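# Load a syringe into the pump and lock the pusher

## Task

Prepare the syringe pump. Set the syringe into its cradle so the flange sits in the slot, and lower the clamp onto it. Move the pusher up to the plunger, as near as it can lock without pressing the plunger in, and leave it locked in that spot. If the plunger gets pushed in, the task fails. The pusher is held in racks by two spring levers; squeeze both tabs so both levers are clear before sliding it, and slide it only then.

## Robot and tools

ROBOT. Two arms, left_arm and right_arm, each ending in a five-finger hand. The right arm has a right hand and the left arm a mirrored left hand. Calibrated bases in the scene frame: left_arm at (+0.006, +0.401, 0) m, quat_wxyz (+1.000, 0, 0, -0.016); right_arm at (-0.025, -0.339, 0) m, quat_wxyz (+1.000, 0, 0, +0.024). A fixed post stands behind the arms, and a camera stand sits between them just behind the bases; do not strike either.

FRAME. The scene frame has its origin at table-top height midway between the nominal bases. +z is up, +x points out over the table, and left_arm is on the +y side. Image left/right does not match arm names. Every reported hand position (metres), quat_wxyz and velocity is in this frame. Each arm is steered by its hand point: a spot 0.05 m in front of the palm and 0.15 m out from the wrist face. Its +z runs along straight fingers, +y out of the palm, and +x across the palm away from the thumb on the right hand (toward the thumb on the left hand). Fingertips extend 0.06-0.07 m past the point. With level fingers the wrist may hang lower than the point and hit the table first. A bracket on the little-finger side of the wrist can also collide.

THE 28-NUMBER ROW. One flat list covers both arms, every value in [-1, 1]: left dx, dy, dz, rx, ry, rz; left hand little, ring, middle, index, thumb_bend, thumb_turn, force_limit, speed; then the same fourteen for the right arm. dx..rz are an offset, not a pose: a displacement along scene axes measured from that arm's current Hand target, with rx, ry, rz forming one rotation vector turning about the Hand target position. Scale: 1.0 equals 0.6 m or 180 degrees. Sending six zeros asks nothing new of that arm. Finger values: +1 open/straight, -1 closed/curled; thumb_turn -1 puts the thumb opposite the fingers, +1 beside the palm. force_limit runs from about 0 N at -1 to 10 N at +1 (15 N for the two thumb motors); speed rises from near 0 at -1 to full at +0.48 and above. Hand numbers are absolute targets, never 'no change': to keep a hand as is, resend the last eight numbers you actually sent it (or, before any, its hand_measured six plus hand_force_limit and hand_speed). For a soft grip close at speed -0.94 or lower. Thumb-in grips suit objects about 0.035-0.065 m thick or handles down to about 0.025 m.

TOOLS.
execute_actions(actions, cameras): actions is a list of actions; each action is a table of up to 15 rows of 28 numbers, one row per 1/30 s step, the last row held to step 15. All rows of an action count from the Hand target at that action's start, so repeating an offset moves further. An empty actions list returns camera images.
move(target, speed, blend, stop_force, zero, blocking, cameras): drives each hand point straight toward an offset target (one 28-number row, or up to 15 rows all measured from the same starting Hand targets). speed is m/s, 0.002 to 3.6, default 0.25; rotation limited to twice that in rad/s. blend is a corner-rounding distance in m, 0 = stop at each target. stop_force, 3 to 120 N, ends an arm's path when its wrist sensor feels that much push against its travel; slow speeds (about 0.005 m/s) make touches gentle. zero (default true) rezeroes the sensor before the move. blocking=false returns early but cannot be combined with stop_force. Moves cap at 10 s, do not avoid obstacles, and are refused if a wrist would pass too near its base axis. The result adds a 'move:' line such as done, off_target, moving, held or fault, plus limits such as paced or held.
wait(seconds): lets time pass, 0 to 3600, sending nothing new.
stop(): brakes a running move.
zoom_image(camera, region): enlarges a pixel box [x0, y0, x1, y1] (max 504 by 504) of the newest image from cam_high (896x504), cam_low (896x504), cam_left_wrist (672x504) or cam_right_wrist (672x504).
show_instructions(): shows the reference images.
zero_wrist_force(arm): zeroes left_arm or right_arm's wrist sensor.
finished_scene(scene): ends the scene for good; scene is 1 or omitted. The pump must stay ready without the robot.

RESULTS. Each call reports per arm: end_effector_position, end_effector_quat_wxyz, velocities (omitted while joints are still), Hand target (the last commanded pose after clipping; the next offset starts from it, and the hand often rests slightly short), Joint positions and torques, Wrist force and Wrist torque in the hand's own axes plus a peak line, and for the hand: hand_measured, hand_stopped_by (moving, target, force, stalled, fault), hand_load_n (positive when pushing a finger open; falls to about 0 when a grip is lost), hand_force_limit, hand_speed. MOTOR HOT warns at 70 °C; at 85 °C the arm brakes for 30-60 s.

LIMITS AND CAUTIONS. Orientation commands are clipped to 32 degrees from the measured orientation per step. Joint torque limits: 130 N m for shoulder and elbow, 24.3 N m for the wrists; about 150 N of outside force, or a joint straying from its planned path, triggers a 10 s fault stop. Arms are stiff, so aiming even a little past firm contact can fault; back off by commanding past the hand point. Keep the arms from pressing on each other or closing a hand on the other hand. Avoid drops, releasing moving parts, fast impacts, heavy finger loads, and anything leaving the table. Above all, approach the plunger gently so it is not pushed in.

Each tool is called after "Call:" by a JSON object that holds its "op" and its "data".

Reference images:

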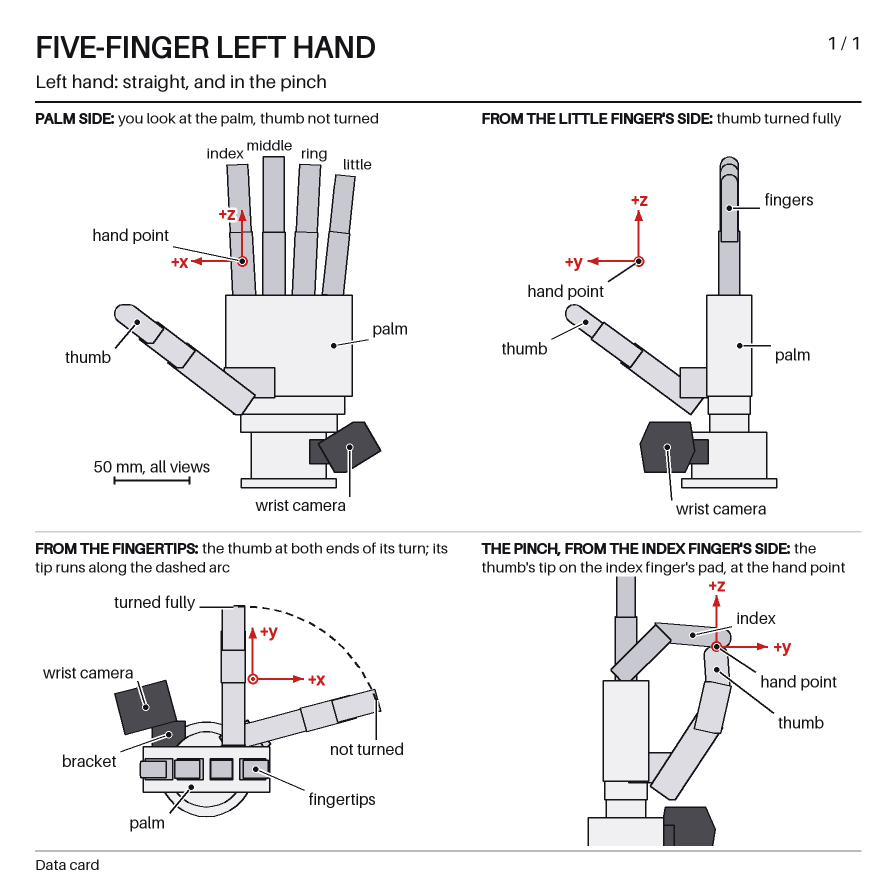

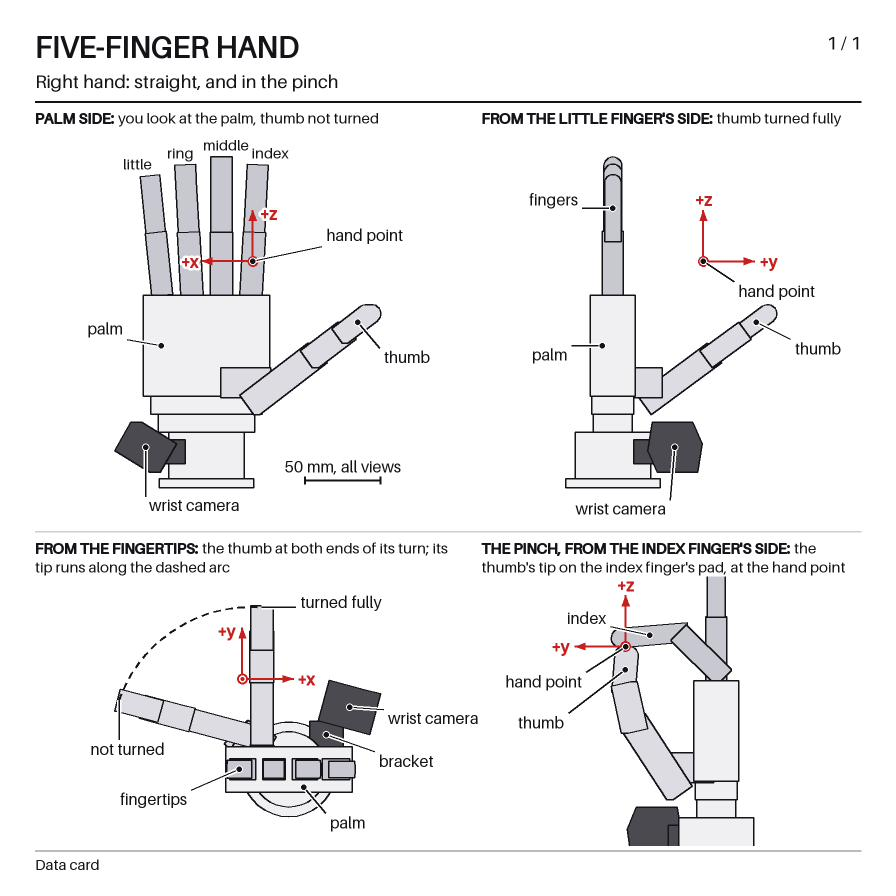

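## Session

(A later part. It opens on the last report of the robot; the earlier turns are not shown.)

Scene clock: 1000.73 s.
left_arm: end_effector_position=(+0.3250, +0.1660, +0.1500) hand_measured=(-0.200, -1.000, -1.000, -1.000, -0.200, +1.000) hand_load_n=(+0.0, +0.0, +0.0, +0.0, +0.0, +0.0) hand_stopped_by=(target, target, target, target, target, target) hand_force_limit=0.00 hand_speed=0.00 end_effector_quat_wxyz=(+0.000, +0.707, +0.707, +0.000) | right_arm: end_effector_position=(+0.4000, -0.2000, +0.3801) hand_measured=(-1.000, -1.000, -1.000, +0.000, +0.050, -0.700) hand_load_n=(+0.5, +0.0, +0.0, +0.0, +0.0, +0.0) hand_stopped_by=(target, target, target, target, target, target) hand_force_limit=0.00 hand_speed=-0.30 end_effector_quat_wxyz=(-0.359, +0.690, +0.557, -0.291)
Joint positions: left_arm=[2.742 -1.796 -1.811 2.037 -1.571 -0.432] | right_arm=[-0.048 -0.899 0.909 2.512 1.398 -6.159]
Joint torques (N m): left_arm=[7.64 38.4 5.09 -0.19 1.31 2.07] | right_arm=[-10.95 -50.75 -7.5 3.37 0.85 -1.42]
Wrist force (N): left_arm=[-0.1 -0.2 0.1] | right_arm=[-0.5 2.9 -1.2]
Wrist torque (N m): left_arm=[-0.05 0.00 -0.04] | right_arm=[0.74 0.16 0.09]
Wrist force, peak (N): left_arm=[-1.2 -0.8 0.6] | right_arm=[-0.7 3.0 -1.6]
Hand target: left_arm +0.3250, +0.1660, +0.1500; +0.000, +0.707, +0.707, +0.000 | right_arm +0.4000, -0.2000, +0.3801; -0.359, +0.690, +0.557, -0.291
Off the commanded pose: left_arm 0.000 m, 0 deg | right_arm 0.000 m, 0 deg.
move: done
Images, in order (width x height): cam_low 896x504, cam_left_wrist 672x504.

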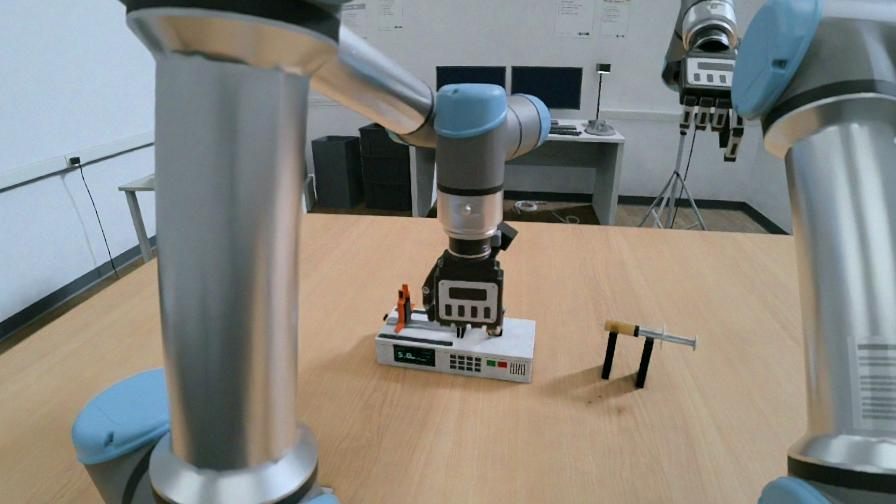

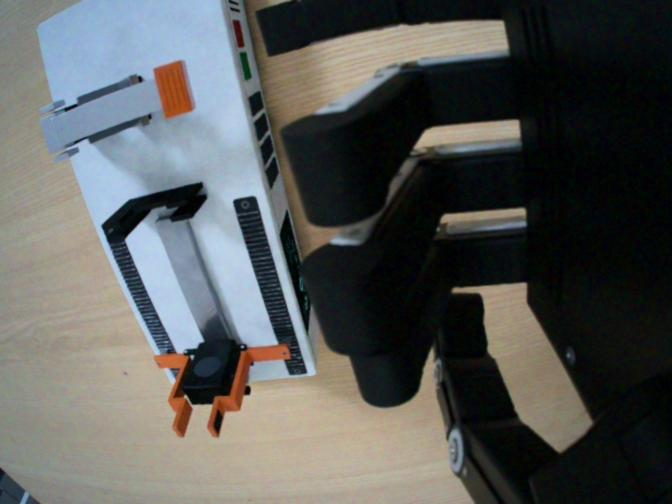

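Call:
{"op": "move", "data": {"target": [0,0.00833,-0.13333,0,0,0,-0.2,-1,-1,-1,-0.2,1,0,0,0,0,0,0,0,0,-1,-1,-1,0,0.05,-0.7,0,-0.3], "cameras": ["cam_left_wrist","cam_low","cam_high"]}}

Call:
{"op": "zoom_image", "data": {"camera": "cam_high", "region": [440, 160, 600, 270]}}

Scene clock: 1013.03 s.
left_arm: end_effector_position=(+0.3250, +0.1710, +0.0701) hand_measured=(-0.200, -1.000, -1.000, -1.000, -0.200, +1.000) hand_load_n=(+0.0, +0.0, +0.0, +0.0, +0.0, +0.0) hand_stopped_by=(target, target, target, target, target, target) hand_force_limit=0.00 hand_speed=0.00 end_effector_quat_wxyz=(+0.000, +0.707, +0.707, +0.000) | right_arm: end_effector_position=(+0.4000, -0.2000, +0.3801) hand_measured=(-1.000, -1.000, -1.000, +0.000, +0.050, -0.700) hand_load_n=(+0.0, +0.0, +0.0, +0.0, +0.0, +0.0) hand_stopped_by=(target, target, target, target, target, target) hand_force_limit=0.00 hand_speed=-0.30 end_effector_quat_wxyz=(-0.359, +0.690, +0.557, -0.291)
Joint positions: left_arm=[2.756 -1.894 -1.921 2.245 -1.571 -0.418] | right_arm=[-0.048 -0.899 0.909 2.512 1.398 -6.159]
Joint torques (N m): left_arm=[8.22 18.75 2.75 -0.28 0.8 2.19] | right_arm=[-10.5 -50.68 -7.88 4.12 0.76 -1.44]
Wrist force (N): left_arm=[-0.2 -0.6 0.2] | right_arm=[-0.4 2.8 -1.1]
Wrist torque (N m): left_arm=[-0.11 0.01 -0.03] | right_arm=[0.72 0.13 0.08]
Wrist force, peak (N): left_arm=[0.2 -0.7 1.3] | right_arm=[-0.4 3.1 -1.3]
Hand target: left_arm +0.3250, +0.1710, +0.0700; +0.000, +0.707, +0.707, +0.000 | right_arm +0.4000, -0.2000, +0.3801; -0.359, +0.690, +0.557, -0.291
Off the commanded pose: left_arm 0.000 m, 0 deg | right_arm 0.000 m, 0 deg.
move: done
Images, in order (width x height): cam_high 896x504, cam_low 896x504, cam_left_wrist 672x504.

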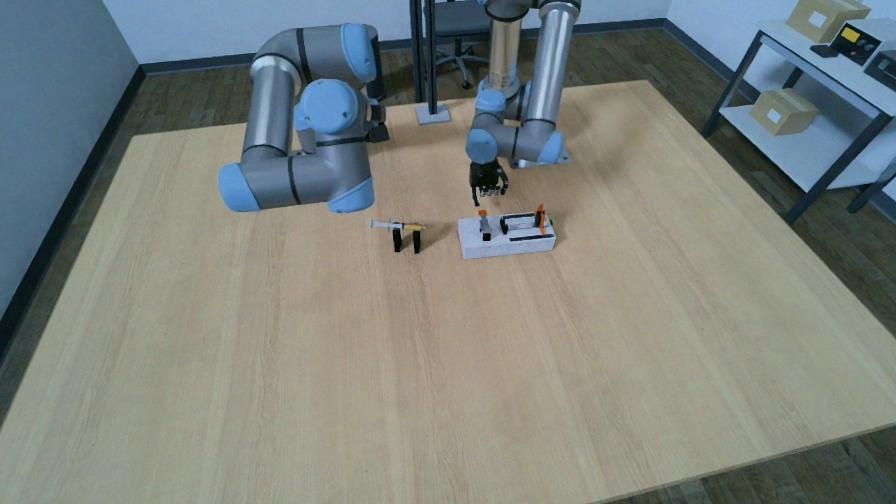

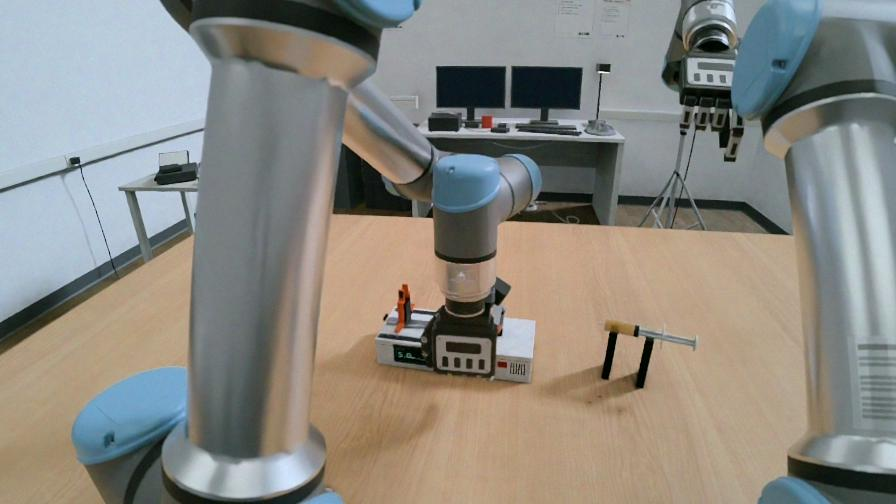

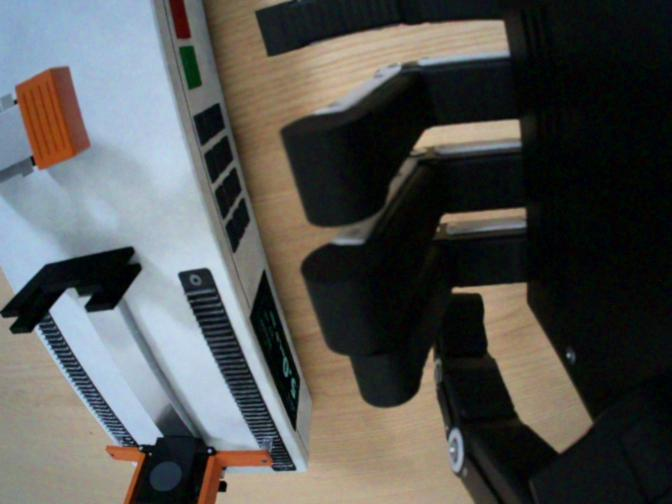

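Scaled by 3.150 from the camera's image (finer frame: 1280x720).

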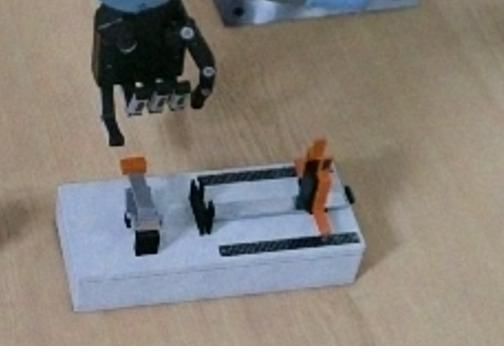

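Call:
{"op": "move", "data": {"target": [0,0.02167,-0.0025,0,0,0,-0.2,-1,-1,-1,-0.2,1,0,0,0,0,0,0,0,0,-1,-1,-1,0,0.05,-0.7,0,-0.3], "cameras": []}}

Call:
{"op": "move", "data": {"target": [0.065,0,0,0,0,0,-0.2,-1,-1,-1,-0.2,1,0,0,0,0,0,0,0,0,-1,-1,-1,0,0.05,-0.7,0,-0.3], "speed": 0.05, "stop_force": 6, "cameras": ["cam_left_wrist","cam_high"]}}

Call:
{"op": "zoom_image", "data": {"camera": "cam_high", "region": [440, 160, 600, 270]}}

Scene clock: 1032.20 s.
left_arm: end_effector_position=(+0.3250, +0.1840, +0.0685) hand_measured=(-0.200, -1.000, -1.000, -1.000, -0.200, +1.000) hand_load_n=(+0.0, +0.0, +0.0, +0.5, +0.0, +0.0) hand_stopped_by=(target, target, target, target, target, target) hand_force_limit=0.00 hand_speed=0.00 end_effector_quat_wxyz=(+0.000, +0.707, +0.707, +0.000) | right_arm: end_effector_position=(+0.4000, -0.2000, +0.3801) hand_measured=(-1.000, -1.000, -1.000, +0.000, +0.050, -0.700) hand_load_n=(+0.0, +0.5, +0.0, +0.0, +0.0, +0.0) hand_stopped_by=(target, target, target, target, target, target) hand_force_limit=0.00 hand_speed=-0.30 end_effector_quat_wxyz=(-0.359, +0.690, +0.557, -0.291)
Joint positions: left_arm=[2.791 -1.877 -1.95 2.258 -1.571 -0.383] | right_arm=[-0.048 -0.899 0.909 2.512 1.398 -6.159]
Joint torques (N m): left_arm=[8.98 40.35 1.81 -0.21 1.48 2.06] | right_arm=[-10.93 -50.18 -7.71 4.72 0.65 -1.32]
Wrist force (N): left_arm=[-0.3 -0.2 0.4] | right_arm=[-0.9 2.7 -1.3]
Wrist torque (N m): left_arm=[-0.08 0.03 -0.05] | right_arm=[0.71 0.21 0.05]
Wrist force, peak (N): left_arm=[-1.2 -0.5 0.1] | right_arm=[-0.8 3.0 -1.4]
Hand target: left_arm +0.3250, +0.1840, +0.0685; +0.000, +0.707, +0.707, +0.000 | right_arm +0.4000, -0.2000, +0.3801; -0.359, +0.690, +0.557, -0.291
Off the commanded pose: left_arm 0.000 m, 0 deg | right_arm 0.000 m, 0 deg.
move: done

Scene clock: 1033.93 s.
left_arm: end_effector_position=(+0.3640, +0.1840, +0.0685) hand_measured=(-0.200, -1.000, -1.000, -1.000, -0.200, +1.000) hand_load_n=(+0.0, +0.0, +0.0, +0.0, +0.0, +0.0) hand_stopped_by=(target, target, target, target, target, target) hand_force_limit=0.00 hand_speed=0.00 end_effector_quat_wxyz=(+0.000, +0.707, +0.707, +0.000) | right_arm: end_effector_position=(+0.4000, -0.2000, +0.3801) hand_measured=(-1.000, -1.000, -1.000, +0.000, +0.050, -0.700) hand_load_n=(+0.0, +0.0, +0.0, +0.0, +0.5, +0.0) hand_stopped_by=(target, target, target, target, target, target) hand_force_limit=0.00 hand_speed=-0.30 end_effector_quat_wxyz=(-0.359, +0.690, +0.557, -0.291)
Joint positions: left_arm=[2.831 -1.938 -1.862 2.23 -1.571 -0.343] | right_arm=[-0.048 -0.899 0.909 2.512 1.398 -6.159]
Joint torques (N m): left_arm=[8.77 21.21 25.75 -4.1 1.25 2.19] | right_arm=[-10.72 -50.13 -6.84 4.66 0.46 -1.26]
Wrist force (N): left_arm=[-0.1 -0.4 -0.1] | right_arm=[-0.6 2.9 -1.3]
Wrist torque (N m): left_arm=[-0.07 -0.02 -0.03] | right_arm=[0.74 0.17 0.08]
Wrist force, peak (N): left_arm=[-0.6 -1.2 0.5] | right_arm=[-0.7 3.1 -1.0]
Hand target: left_arm +0.3640, +0.1840, +0.0685; +0.000, +0.707, +0.707, +0.000 | right_arm +0.4000, -0.2000, +0.3801; -0.359, +0.690, +0.557, -0.291
Off the commanded pose: left_arm 0.000 m, 0 deg | right_arm 0.000 m, 0 deg.
move: done
Images, in order (width x height): cam_high 896x504, cam_left_wrist 672x504.

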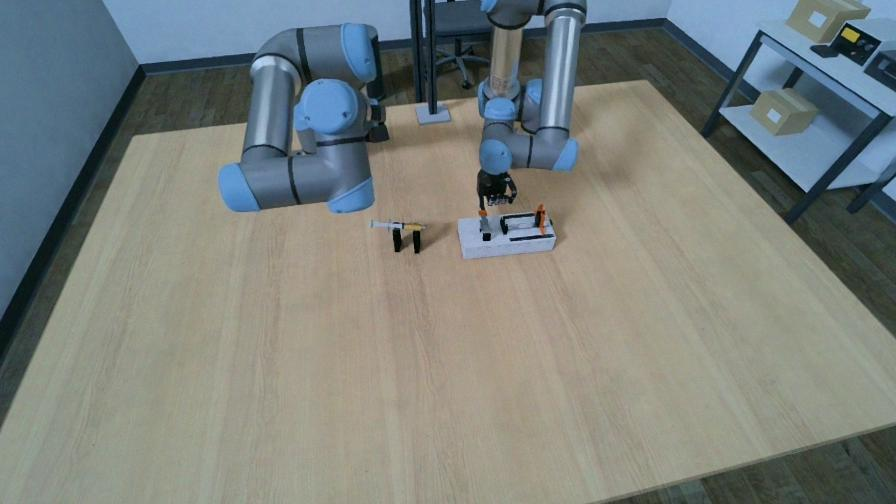

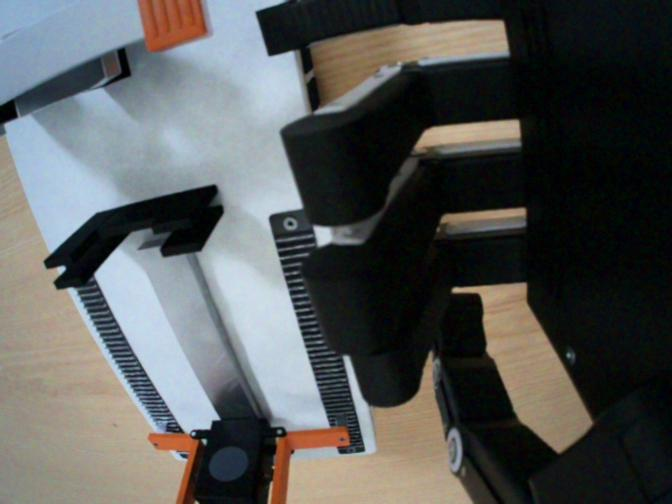

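Scaled by 3.150 from the camera's image (finer frame: 1280x720).

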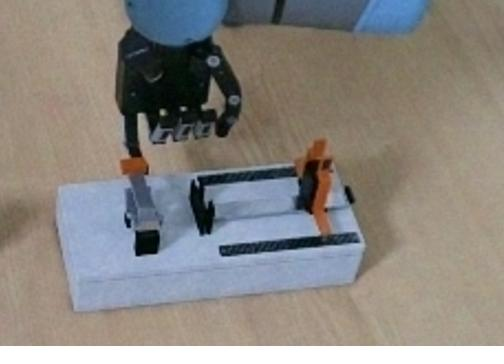

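Call:
{"op": "move", "data": {"target": [0.035,0,0,0,0,0,-0.2,-1,-1,-1,-0.2,1,0,0,0,0,0,0,0,0,-1,-1,-1,0,0.05,-0.7,0,-0.3], "speed": 0.04, "stop_force": 5, "cameras": ["cam_left_wrist","cam_high"]}}

Call:
{"op": "zoom_image", "data": {"camera": "cam_high", "region": [440, 160, 600, 270]}}

Scene clock: 1048.70 s.
left_arm: end_effector_position=(+0.3850, +0.1840, +0.0685) hand_measured=(-0.200, -1.000, -1.000, -1.000, -0.200, +1.000) hand_load_n=(+0.0, +0.0, +0.0, +0.0, +0.0, +0.0) hand_stopped_by=(target, target, target, target, target, target) hand_force_limit=0.00 hand_speed=0.00 end_effector_quat_wxyz=(+0.000, +0.707, +0.707, +0.000) | right_arm: end_effector_position=(+0.4000, -0.2000, +0.3801) hand_measured=(-1.000, -1.000, -1.000, +0.000, +0.050, -0.700) hand_load_n=(+0.0, +0.5, +0.0, +0.0, +0.0, +0.0) hand_stopped_by=(target, target, target, target, target, target) hand_force_limit=0.00 hand_speed=-0.30 end_effector_quat_wxyz=(-0.359, +0.690, +0.557, -0.291)
Joint positions: left_arm=[2.849 -1.972 -1.811 2.213 -1.571 -0.324] | right_arm=[-0.048 -0.899 0.909 2.512 1.398 -6.159]
Joint torques (N m): left_arm=[8.63 21.59 25.89 -4.3 1.33 2.26] | right_arm=[-10.79 -50.83 -6.71 4.79 0.16 -1.3]
Wrist force (N): left_arm=[-0.3 -0.8 0.2] | right_arm=[-0.5 2.8 -1.3]
Wrist torque (N m): left_arm=[-0.15 0.03 -0.02] | right_arm=[0.73 0.15 0.09]
Wrist force, peak (N): left_arm=[-0.5 -1.3 0.2] | right_arm=[-0.9 3.1 -1.4]
Hand target: left_arm +0.3850, +0.1840, +0.0685; +0.000, +0.707, +0.707, +0.000 | right_arm +0.4000, -0.2000, +0.3801; -0.359, +0.690, +0.557, -0.291
Off the commanded pose: left_arm 0.000 m, 0 deg | right_arm 0.000 m, 0 deg.
move: done
Images, in order (width x height): cam_high 896x504, cam_left_wrist 672x504.

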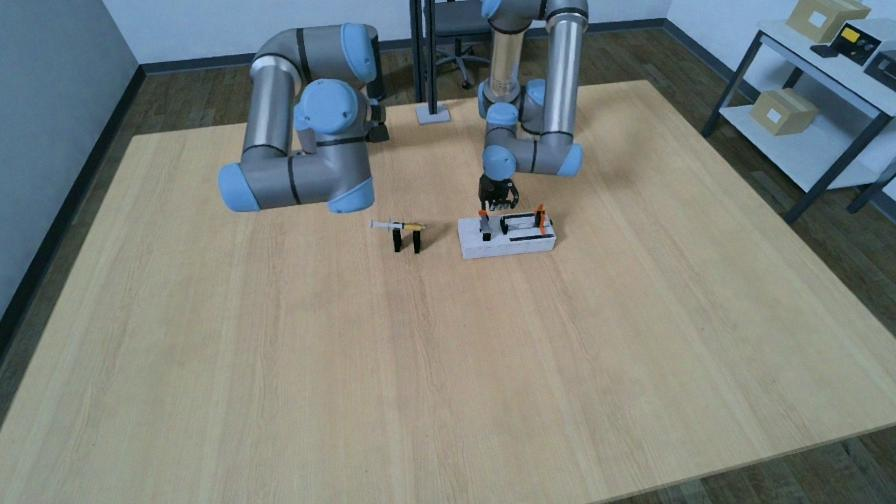

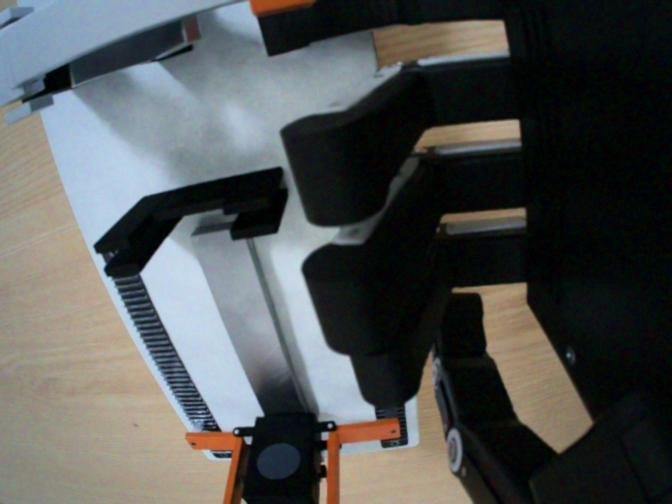

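Scaled by 3.150 from the camera's image (finer frame: 1280x720).

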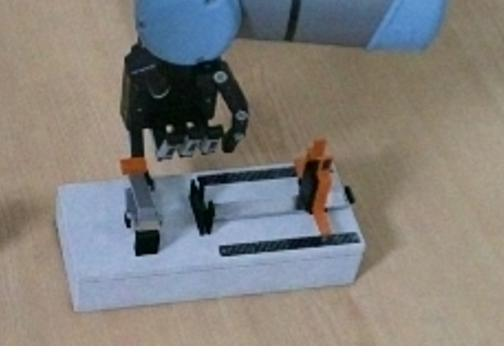

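Call:
{"op": "move", "data": {"target": [0,0,0.04,0,0,0,-0.2,-1,-1,-1,-0.2,1,0,0,0,0,0,0,0,0,-1,-1,-1,0,0.05,-0.7,0,-0.3], "speed": 0.03, "stop_force": 12, "cameras": ["cam_left_wrist","cam_high"]}}

Call:
{"op": "zoom_image", "data": {"camera": "cam_high", "region": [440, 160, 600, 270]}}

Scene clock: 1060.47 s.
left_arm: end_effector_position=(+0.3850, +0.1840, +0.0925) hand_measured=(-0.200, -1.000, -1.000, -1.000, -0.200, +1.000) hand_load_n=(+1.5, +0.5, +0.0, +0.0, +0.0, +0.0) hand_stopped_by=(target, target, target, target, target, target) hand_force_limit=0.00 hand_speed=0.00 end_effector_quat_wxyz=(+0.000, +0.707, +0.707, +0.000) | right_arm: end_effector_position=(+0.4000, -0.2000, +0.3801) hand_measured=(-1.000, -1.000, -1.000, +0.000, +0.050, -0.700) hand_load_n=(+0.0, +0.0, +0.0, +0.0, +0.0, +0.0) hand_stopped_by=(target, target, target, target, target, target) hand_force_limit=0.00 hand_speed=-0.30 end_effector_quat_wxyz=(-0.359, +0.690, +0.557, -0.291)
Joint positions: left_arm=[2.849 -1.939 -1.786 2.155 -1.571 -0.324] | right_arm=[-0.048 -0.899 0.909 2.512 1.398 -6.159]
Joint torques (N m): left_arm=[6.38 43.61 26.99 -4.49 1.03 2.01] | right_arm=[-10.6 -49.81 -6.87 4.66 -0.14 -1.21]
Wrist force (N): left_arm=[-0.2 -0.4 1.4] | right_arm=[-0.4 2.6 -1.1]
Wrist torque (N m): left_arm=[-0.17 0.06 -0.04] | right_arm=[0.69 0.13 0.09]
Wrist force, peak (N): left_arm=[0.4 -1.8 2.1] | right_arm=[-0.6 2.9 -1.7]
Hand target: left_arm +0.3850, +0.1840, +0.0925; +0.000, +0.707, +0.707, +0.000 | right_arm +0.4000, -0.2000, +0.3801; -0.359, +0.690, +0.557, -0.291
Off the commanded pose: left_arm 0.000 m, 0 deg | right_arm 0.000 m, 0 deg.
move: done
Images, in order (width x height): cam_high 896x504, cam_left_wrist 672x504.

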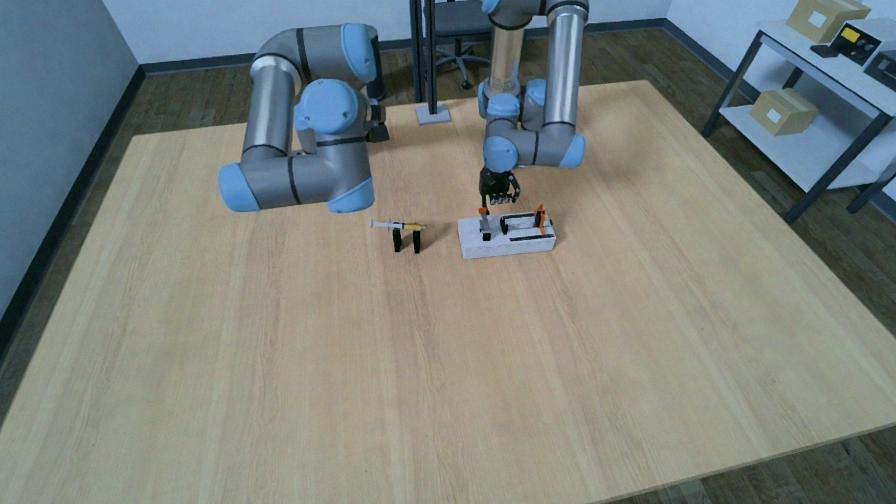

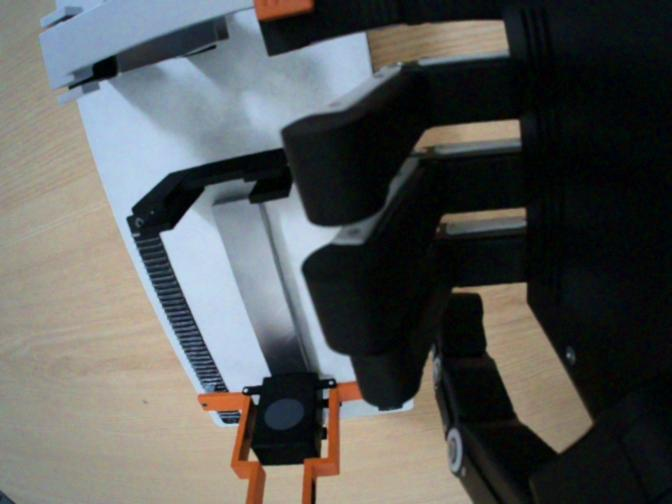

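Scaled by 3.150 from the camera's image (finer frame: 1280x720).

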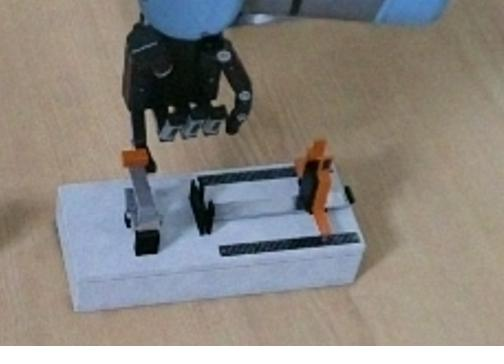

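Call:
{"op": "move", "data": {"target": [[-0.0033,0,0.0333,0,0,0,-0.2,-1,-1,-1,-0.2,1,0,0,0,0,0,0,0,0,-1,-1,-1,0,0.05,-0.7,0,-0.3],[0.009,0,0.0675,0,0,0,-0.2,-1,-1,-1,-0.2,1,0,0,0,0,0,0,0,0,-1,-1,-1,0,0.05,-0.7,0,-0.3]], "speed": 0.04, "blend": [0.004,0], "stop_force": 15, "cameras": ["cam_left_wrist","cam_high","cam_low"]}}

Call:
{"op": "zoom_image", "data": {"camera": "cam_high", "region": [440, 160, 600, 270]}}

Scene clock: 1088.23 s.
left_arm: end_effector_position=(+0.3904, +0.1840, +0.1330) hand_measured=(-0.200, -1.000, -1.000, -1.000, -0.200, +1.000) hand_load_n=(+1.0, +0.0, +0.0, +0.0, +0.0, +0.0) hand_stopped_by=(target, target, target, target, target, target) hand_force_limit=0.00 hand_speed=0.00 end_effector_quat_wxyz=(+0.000, +0.707, +0.707, +0.000) | right_arm: end_effector_position=(+0.4000, -0.2000, +0.3801) hand_measured=(-1.000, -1.000, -1.000, +0.000, +0.050, -0.700) hand_load_n=(+0.0, +0.0, +0.0, +0.0, +0.0, +0.0) hand_stopped_by=(target, target, target, target, target, target) hand_force_limit=0.00 hand_speed=-0.30 end_effector_quat_wxyz=(-0.359, +0.690, +0.557, -0.291)
Joint positions: left_arm=[2.854 -1.899 -1.723 2.052 -1.571 -0.32] | right_arm=[-0.048 -0.899 0.909 2.512 1.398 -6.159]
Joint torques (N m): left_arm=[8.33 43.15 27.91 -3.96 0.86 2.2] | right_arm=[-10.32 -49.81 -7.75 4.67 -0.26 -1.14]
Wrist force (N): left_arm=[-0.3 -1.0 1.1] | right_arm=[-0.6 2.5 -1.1]
Wrist torque (N m): left_arm=[-0.13 0.08 -0.01] | right_arm=[0.66 0.15 0.07]
Wrist force, peak (N): left_arm=[0.0 -1.7 2.1] | right_arm=[-0.6 3.2 -1.0]
Hand target: left_arm +0.3904, +0.1840, +0.1330; +0.000, +0.707, +0.707, +0.000 | right_arm +0.4000, -0.2000, +0.3801; -0.359, +0.690, +0.557, -0.291
Off the commanded pose: left_arm 0.000 m, 0 deg | right_arm 0.000 m, 0 deg.
move: done
Images, in order (width x height): cam_high 896x504, cam_low 896x504, cam_left_wrist 672x504.

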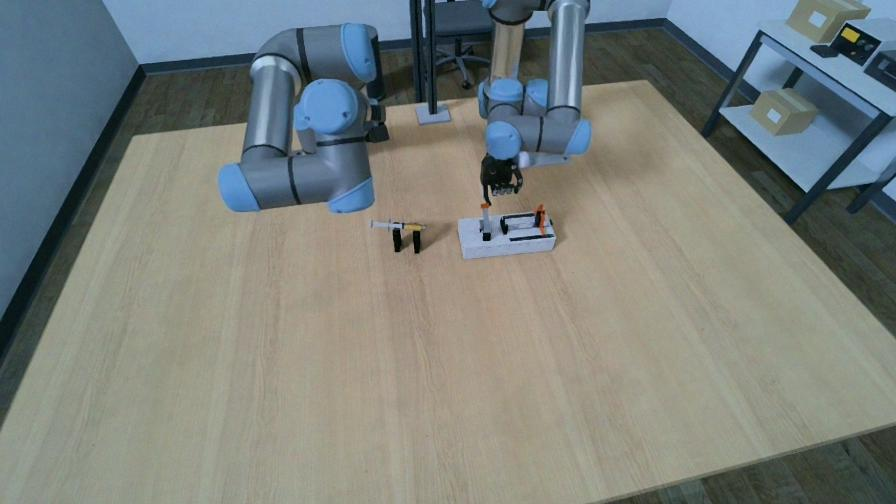

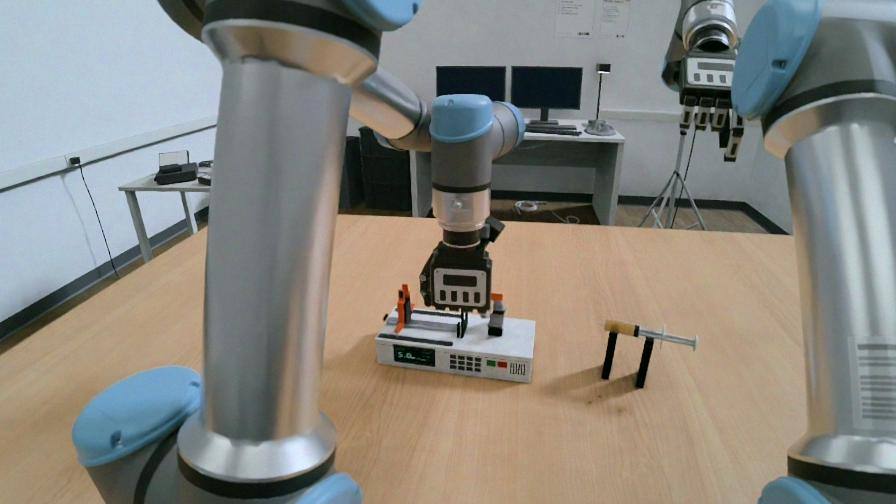

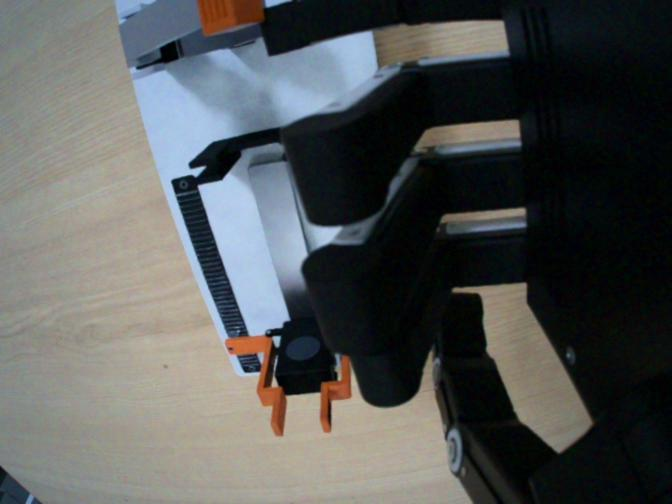

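Scaled by 3.150 from the camera's image (finer frame: 1280x720).

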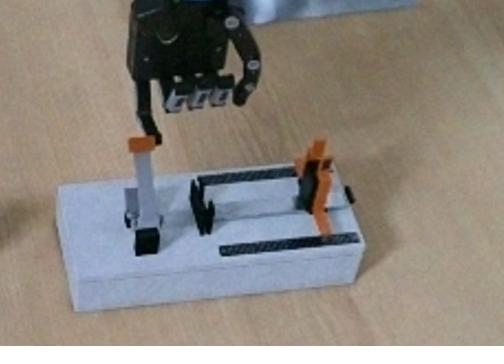

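Call:
{"op": "move", "data": {"target": [[0.0235,0,0.0275,0,0,0,-0.2,-1,-1,-1,-0.2,1,0,0,0,0,0,0,0,0,-1,-1,-1,0,0.05,-0.7,0,-0.3],[0.055,0,0.0458,0,0,0,-0.2,-1,-1,-1,-0.2,1,0,0,0,0,0,0,0,0,-1,-1,-1,0,0.05,-0.7,0,-0.3],[0.0817,0,0.0525,0,0,0,-0.2,-1,-1,-1,-0.2,1,0,0,0,0,0,0,0,0,-1,-1,-1,0,0.05,-0.7,0,-0.3]], "speed": 0.04, "blend": [0.004,0.004,0], "stop_force": 15, "cameras": ["cam_left_wrist","cam_high","cam_low"]}}

Call:
{"op": "zoom_image", "data": {"camera": "cam_high", "region": [440, 160, 600, 270]}}

Scene clock: 1103.03 s.
left_arm: end_effector_position=(+0.4394, +0.1840, +0.1645) hand_measured=(-0.200, -1.000, -1.000, -1.000, -0.200, +1.000) hand_load_n=(+0.5, +0.0, +0.0, +0.0, +0.0, +0.0) hand_stopped_by=(target, target, target, target, target, target) hand_force_limit=0.00 hand_speed=0.00 end_effector_quat_wxyz=(+0.000, +0.707, +0.707, +0.000) | right_arm: end_effector_position=(+0.4000, -0.2000, +0.3801) hand_measured=(-1.000, -1.000, -1.000, +0.000, +0.050, -0.700) hand_load_n=(+0.0, +0.0, +0.0, +0.0, +0.0, +0.0) hand_stopped_by=(target, target, target, target, target, target) hand_force_limit=0.00 hand_speed=-0.30 end_effector_quat_wxyz=(-0.359, +0.690, +0.557, -0.291)
Joint positions: left_arm=[2.89 -1.959 -1.55 1.939 -1.571 -0.284] | right_arm=[-0.048 -0.899 0.909 2.512 1.398 -6.159]
Joint torques (N m): left_arm=[6.95 25.75 29.56 -4.01 1.22 2.56] | right_arm=[-10.04 -49.79 -8.08 4.64 -0.42 -0.98]
Wrist force (N): left_arm=[4.4 -1.3 0.8] | right_arm=[-0.8 2.6 -0.8]
Wrist torque (N m): left_arm=[-0.14 -0.12 0.05] | right_arm=[0.67 0.19 0.06]
Wrist force, peak (N): left_arm=[4.8 -1.5 1.0] | right_arm=[-0.9 3.1 -1.2]
Hand target: left_arm +0.4394, +0.1840, +0.1645; +0.000, +0.707, +0.707, +0.000 | right_arm +0.4000, -0.2000, +0.3801; -0.359, +0.690, +0.557, -0.291
Off the commanded pose: left_arm 0.000 m, 0 deg | right_arm 0.000 m, 0 deg.
move: done
Images, in order (width x height): cam_high 896x504, cam_low 896x504, cam_left_wrist 672x504.

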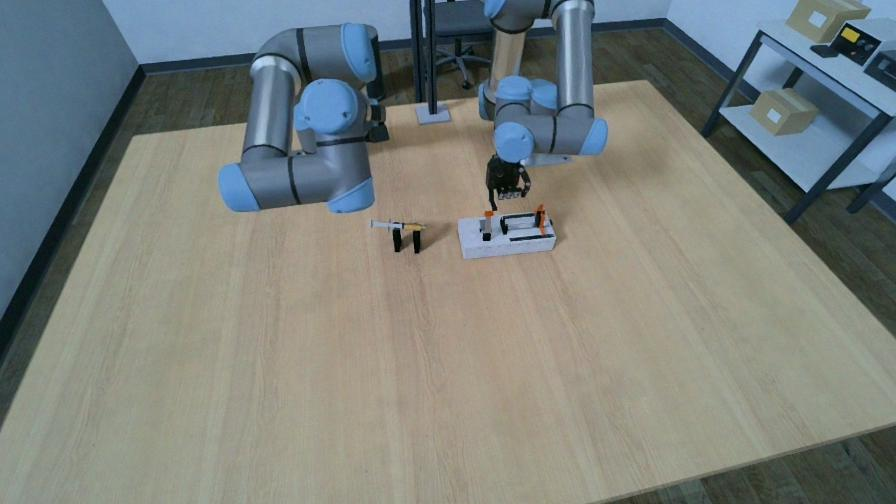

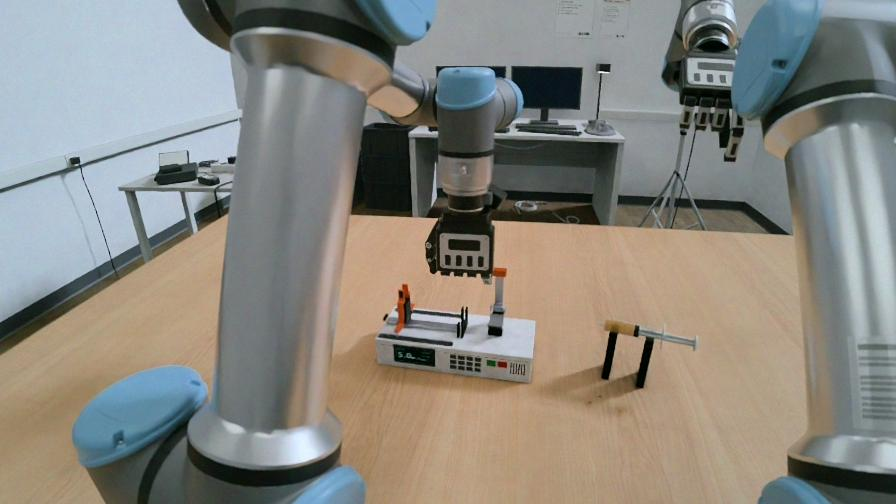

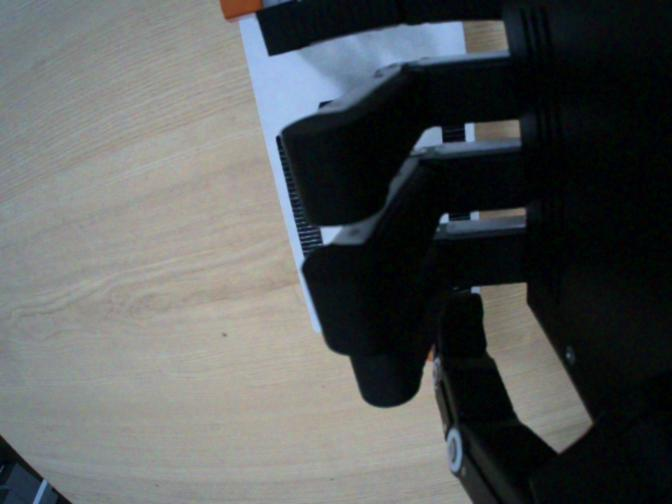

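Scaled by 3.150 from the camera's image (finer frame: 1280x720).

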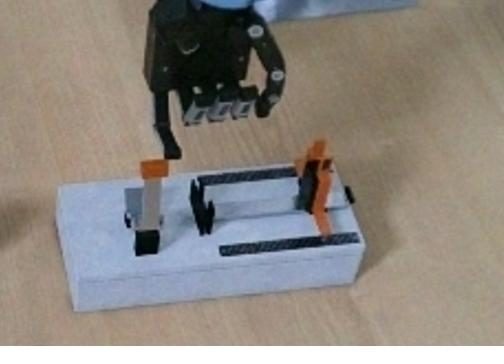

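Call:
{"op": "move", "data": {"target": [[-0.02,0,0,0,0,0,-0.2,-1,-1,-1,-0.2,1,0,0,0,0,0,0,0,0,-1,-1,-1,0,0.05,-0.7,0,-0.3],[-0.06,0,0.02,0,0,0,-0.2,-1,-1,-1,-0.2,1,0,0,0,0,0,0,0,0,-1,-1,-1,0,0.05,-0.7,0,-0.3]], "speed": 0.05, "cameras": ["cam_left_wrist","cam_high","cam_low"]}}

Call:
{"op": "zoom_image", "data": {"camera": "cam_high", "region": [440, 160, 600, 270]}}

Call:
{"op": "zoom_image", "data": {"camera": "cam_low", "region": [420, 240, 560, 400]}}

Scene clock: 1115.73 s.
left_arm: end_effector_position=(+0.4035, +0.1840, +0.1765) hand_measured=(-0.200, -1.000, -1.000, -1.000, -0.200, +1.000) hand_load_n=(+0.0, +0.0, +0.0, +0.0, +0.0, +0.0) hand_stopped_by=(target, target, target, target, target, target) hand_force_limit=0.00 hand_speed=0.00 end_effector_quat_wxyz=(+0.000, +0.707, +0.707, +0.000) | right_arm: end_effector_position=(+0.4000, -0.2000, +0.3801) hand_measured=(-1.000, -1.000, -1.000, +0.000, +0.050, -0.700) hand_load_n=(+0.0, +0.0, +0.5, +0.0, +0.0, +0.5) hand_stopped_by=(target, target, target, target, target, target) hand_force_limit=0.00 hand_speed=-0.30 end_effector_quat_wxyz=(-0.359, +0.690, +0.557, -0.291)
Joint positions: left_arm=[2.864 -1.881 -1.626 1.937 -1.571 -0.309] | right_arm=[-0.048 -0.899 0.909 2.512 1.398 -6.159]
Joint torques (N m): left_arm=[-8.18 43.28 5.85 -4.2 -0.52 -2.4] | right_arm=[-9.56 -49.6 -8.05 4.8 -0.58 -1.01]
Wrist force (N): left_arm=[-0.8 -0.4 0.0] | right_arm=[-0.3 2.6 -1.1]
Wrist torque (N m): left_arm=[-0.06 0.11 0.01] | right_arm=[0.69 0.12 0.09]
Wrist force, peak (N): left_arm=[4.7 -1.6 1.0] | right_arm=[-0.6 3.2 -1.5]
Hand target: left_arm +0.4034, +0.1840, +0.1765; +0.000, +0.707, +0.707, +0.000 | right_arm +0.4000, -0.2000, +0.3801; -0.359, +0.690, +0.557, -0.291
Off the commanded pose: left_arm 0.000 m, 0 deg | right_arm 0.000 m, 0 deg.
move: done
Images, in order (width x height): cam_high 896x504, cam_low 896x504, cam_left_wrist 672x504.

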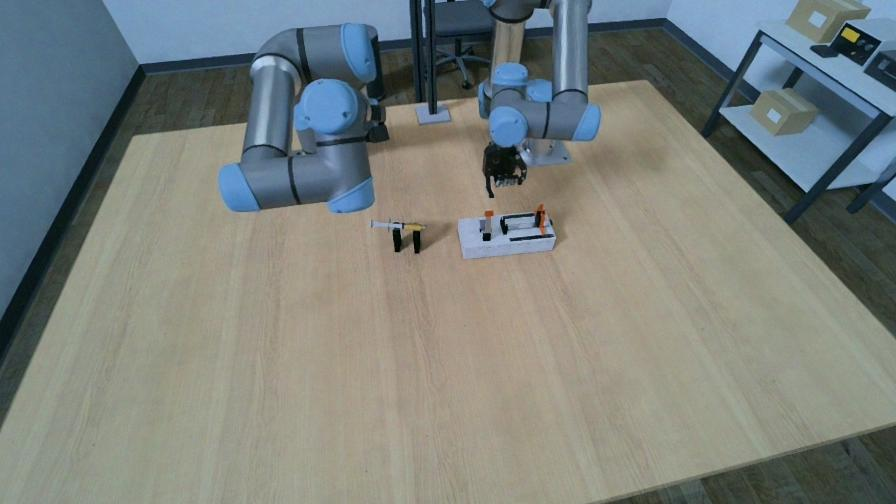

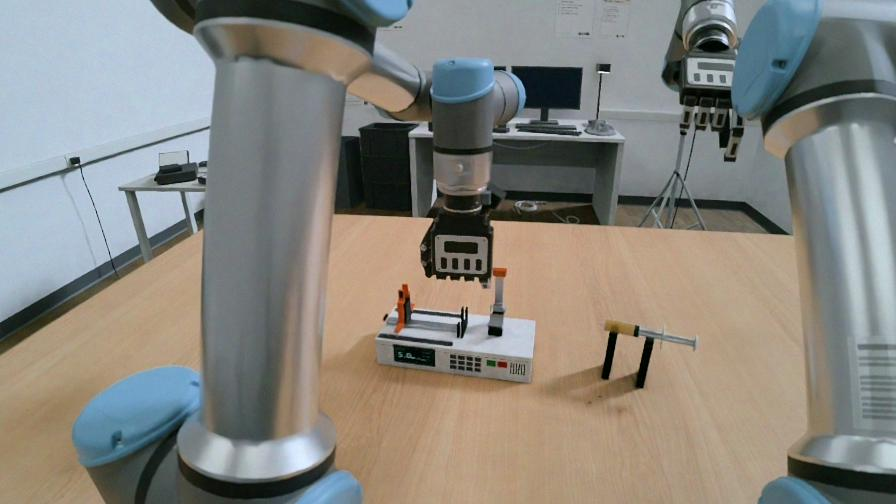

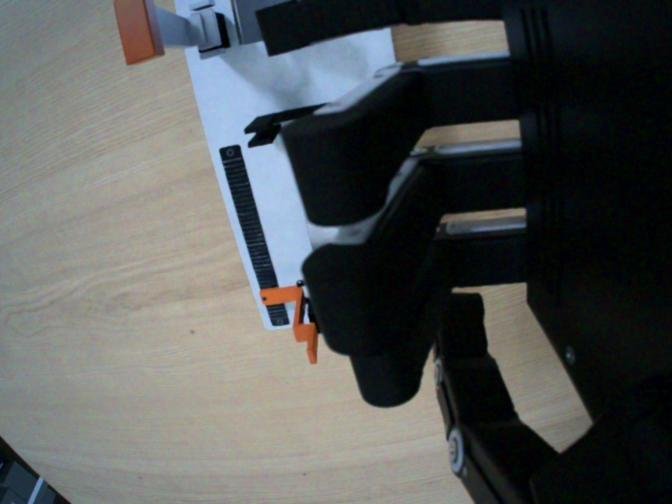

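Scaled by 3.150 from the camera's image (finer frame: 1280x720).

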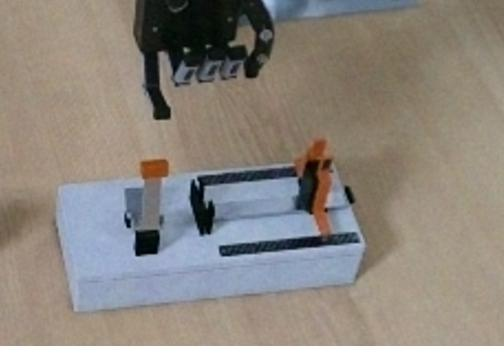

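Scaled by 3.150 from the camera's image (finer frame: 1280x720).

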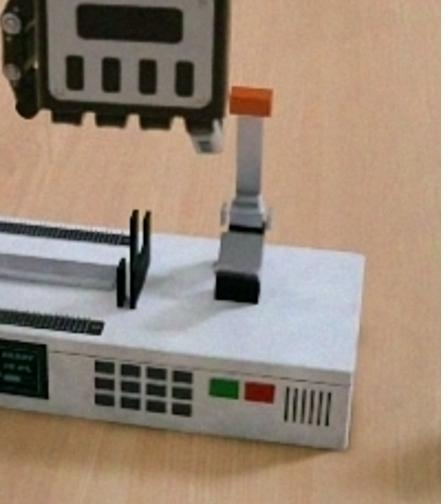

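Call:
{"op": "move", "data": {"target": [-0.0123,-0.168,0.0225,0,0,0,1,1,1,1,0.5,1,0,0,0,0,0,0,0,0,-1,-1,-1,0,0.05,-0.7,0,-0.3], "speed": 0.15, "cameras": ["cam_left_wrist"]}}

Call:
{"op": "zoom_image", "data": {"camera": "cam_left_wrist", "region": [200, 80, 440, 320]}}

Scene clock: 1128.87 s.
left_arm: end_effector_position=(+0.3960, +0.0833, +0.1900) hand_measured=(+1.000, +1.000, +1.000, +1.000, +0.500, +1.000) hand_load_n=(+0.0, +0.0, +0.0, +0.0, +0.0, +0.0) hand_stopped_by=(target, target, target, target, target, target) hand_force_limit=0.00 hand_speed=0.00 end_effector_quat_wxyz=(+0.000, +0.707, +0.707, +0.000) | right_arm: end_effector_position=(+0.4000, -0.2000, +0.3801) hand_measured=(-1.000, -1.000, -1.000, +0.000, +0.050, -0.700) hand_load_n=(+0.0, +0.0, +0.0, +0.0, +0.0, +0.0) hand_stopped_by=(target, target, target, target, target, target) hand_force_limit=0.00 hand_speed=-0.30 end_effector_quat_wxyz=(-0.359, +0.690, +0.557, -0.291)
Joint positions: left_arm=[2.642 -2.014 -1.4 1.844 -1.571 -0.532] | right_arm=[-0.048 -0.899 0.909 2.512 1.398 -6.159]
Joint torques (N m): left_arm=[-7.32 28.77 29.19 -4.2 -1.29 -2.2] | right_arm=[-10.98 -49.17 -8.27 4.82 -0.64 -0.93]
Wrist force (N): left_arm=[-0.5 -0.5 0.0] | right_arm=[-0.7 2.7 -0.9]
Wrist torque (N m): left_arm=[-0.09 0.05 0.04] | right_arm=[0.69 0.18 0.06]
Wrist force, peak (N): left_arm=[-1.4 -0.6 -0.1] | right_arm=[-0.7 3.1 -1.5]
Hand target: left_arm +0.3960, +0.0832, +0.1900; +0.000, +0.707, +0.707, +0.000 | right_arm +0.4000, -0.2000, +0.3801; -0.359, +0.690, +0.557, -0.291
Off the commanded pose: left_arm 0.000 m, 0 deg | right_arm 0.000 m, 0 deg.
move: done

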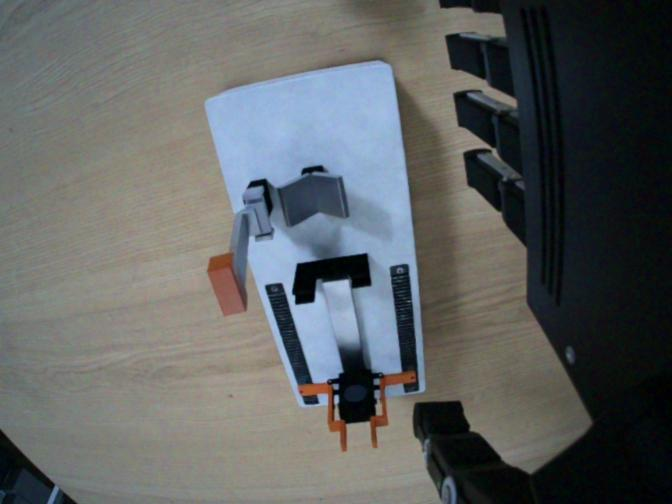

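Scaled by 2.100 from the camera's image (finer frame: 960x720).

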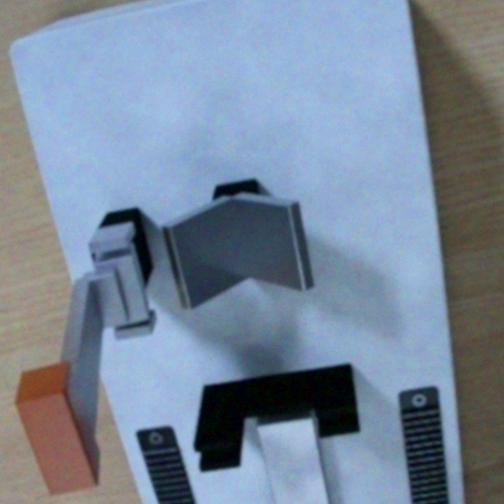

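Call:
{"op": "zoom_image", "data": {"camera": "cam_left_wrist", "region": [270, 230, 390, 320]}}

Call:
{"op": "zoom_image", "data": {"camera": "cam_left_wrist", "region": [280, 360, 440, 480]}}

Scaled by 4.200 from the camera's image (finer frame: 960x720).

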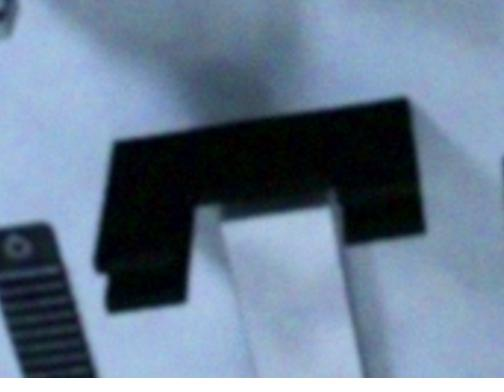

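Scaled by 3.150 from the camera's image (finer frame: 960x720).

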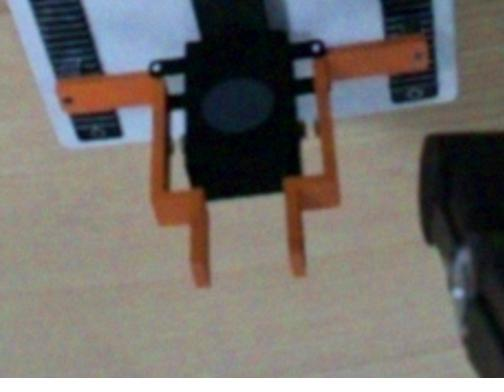

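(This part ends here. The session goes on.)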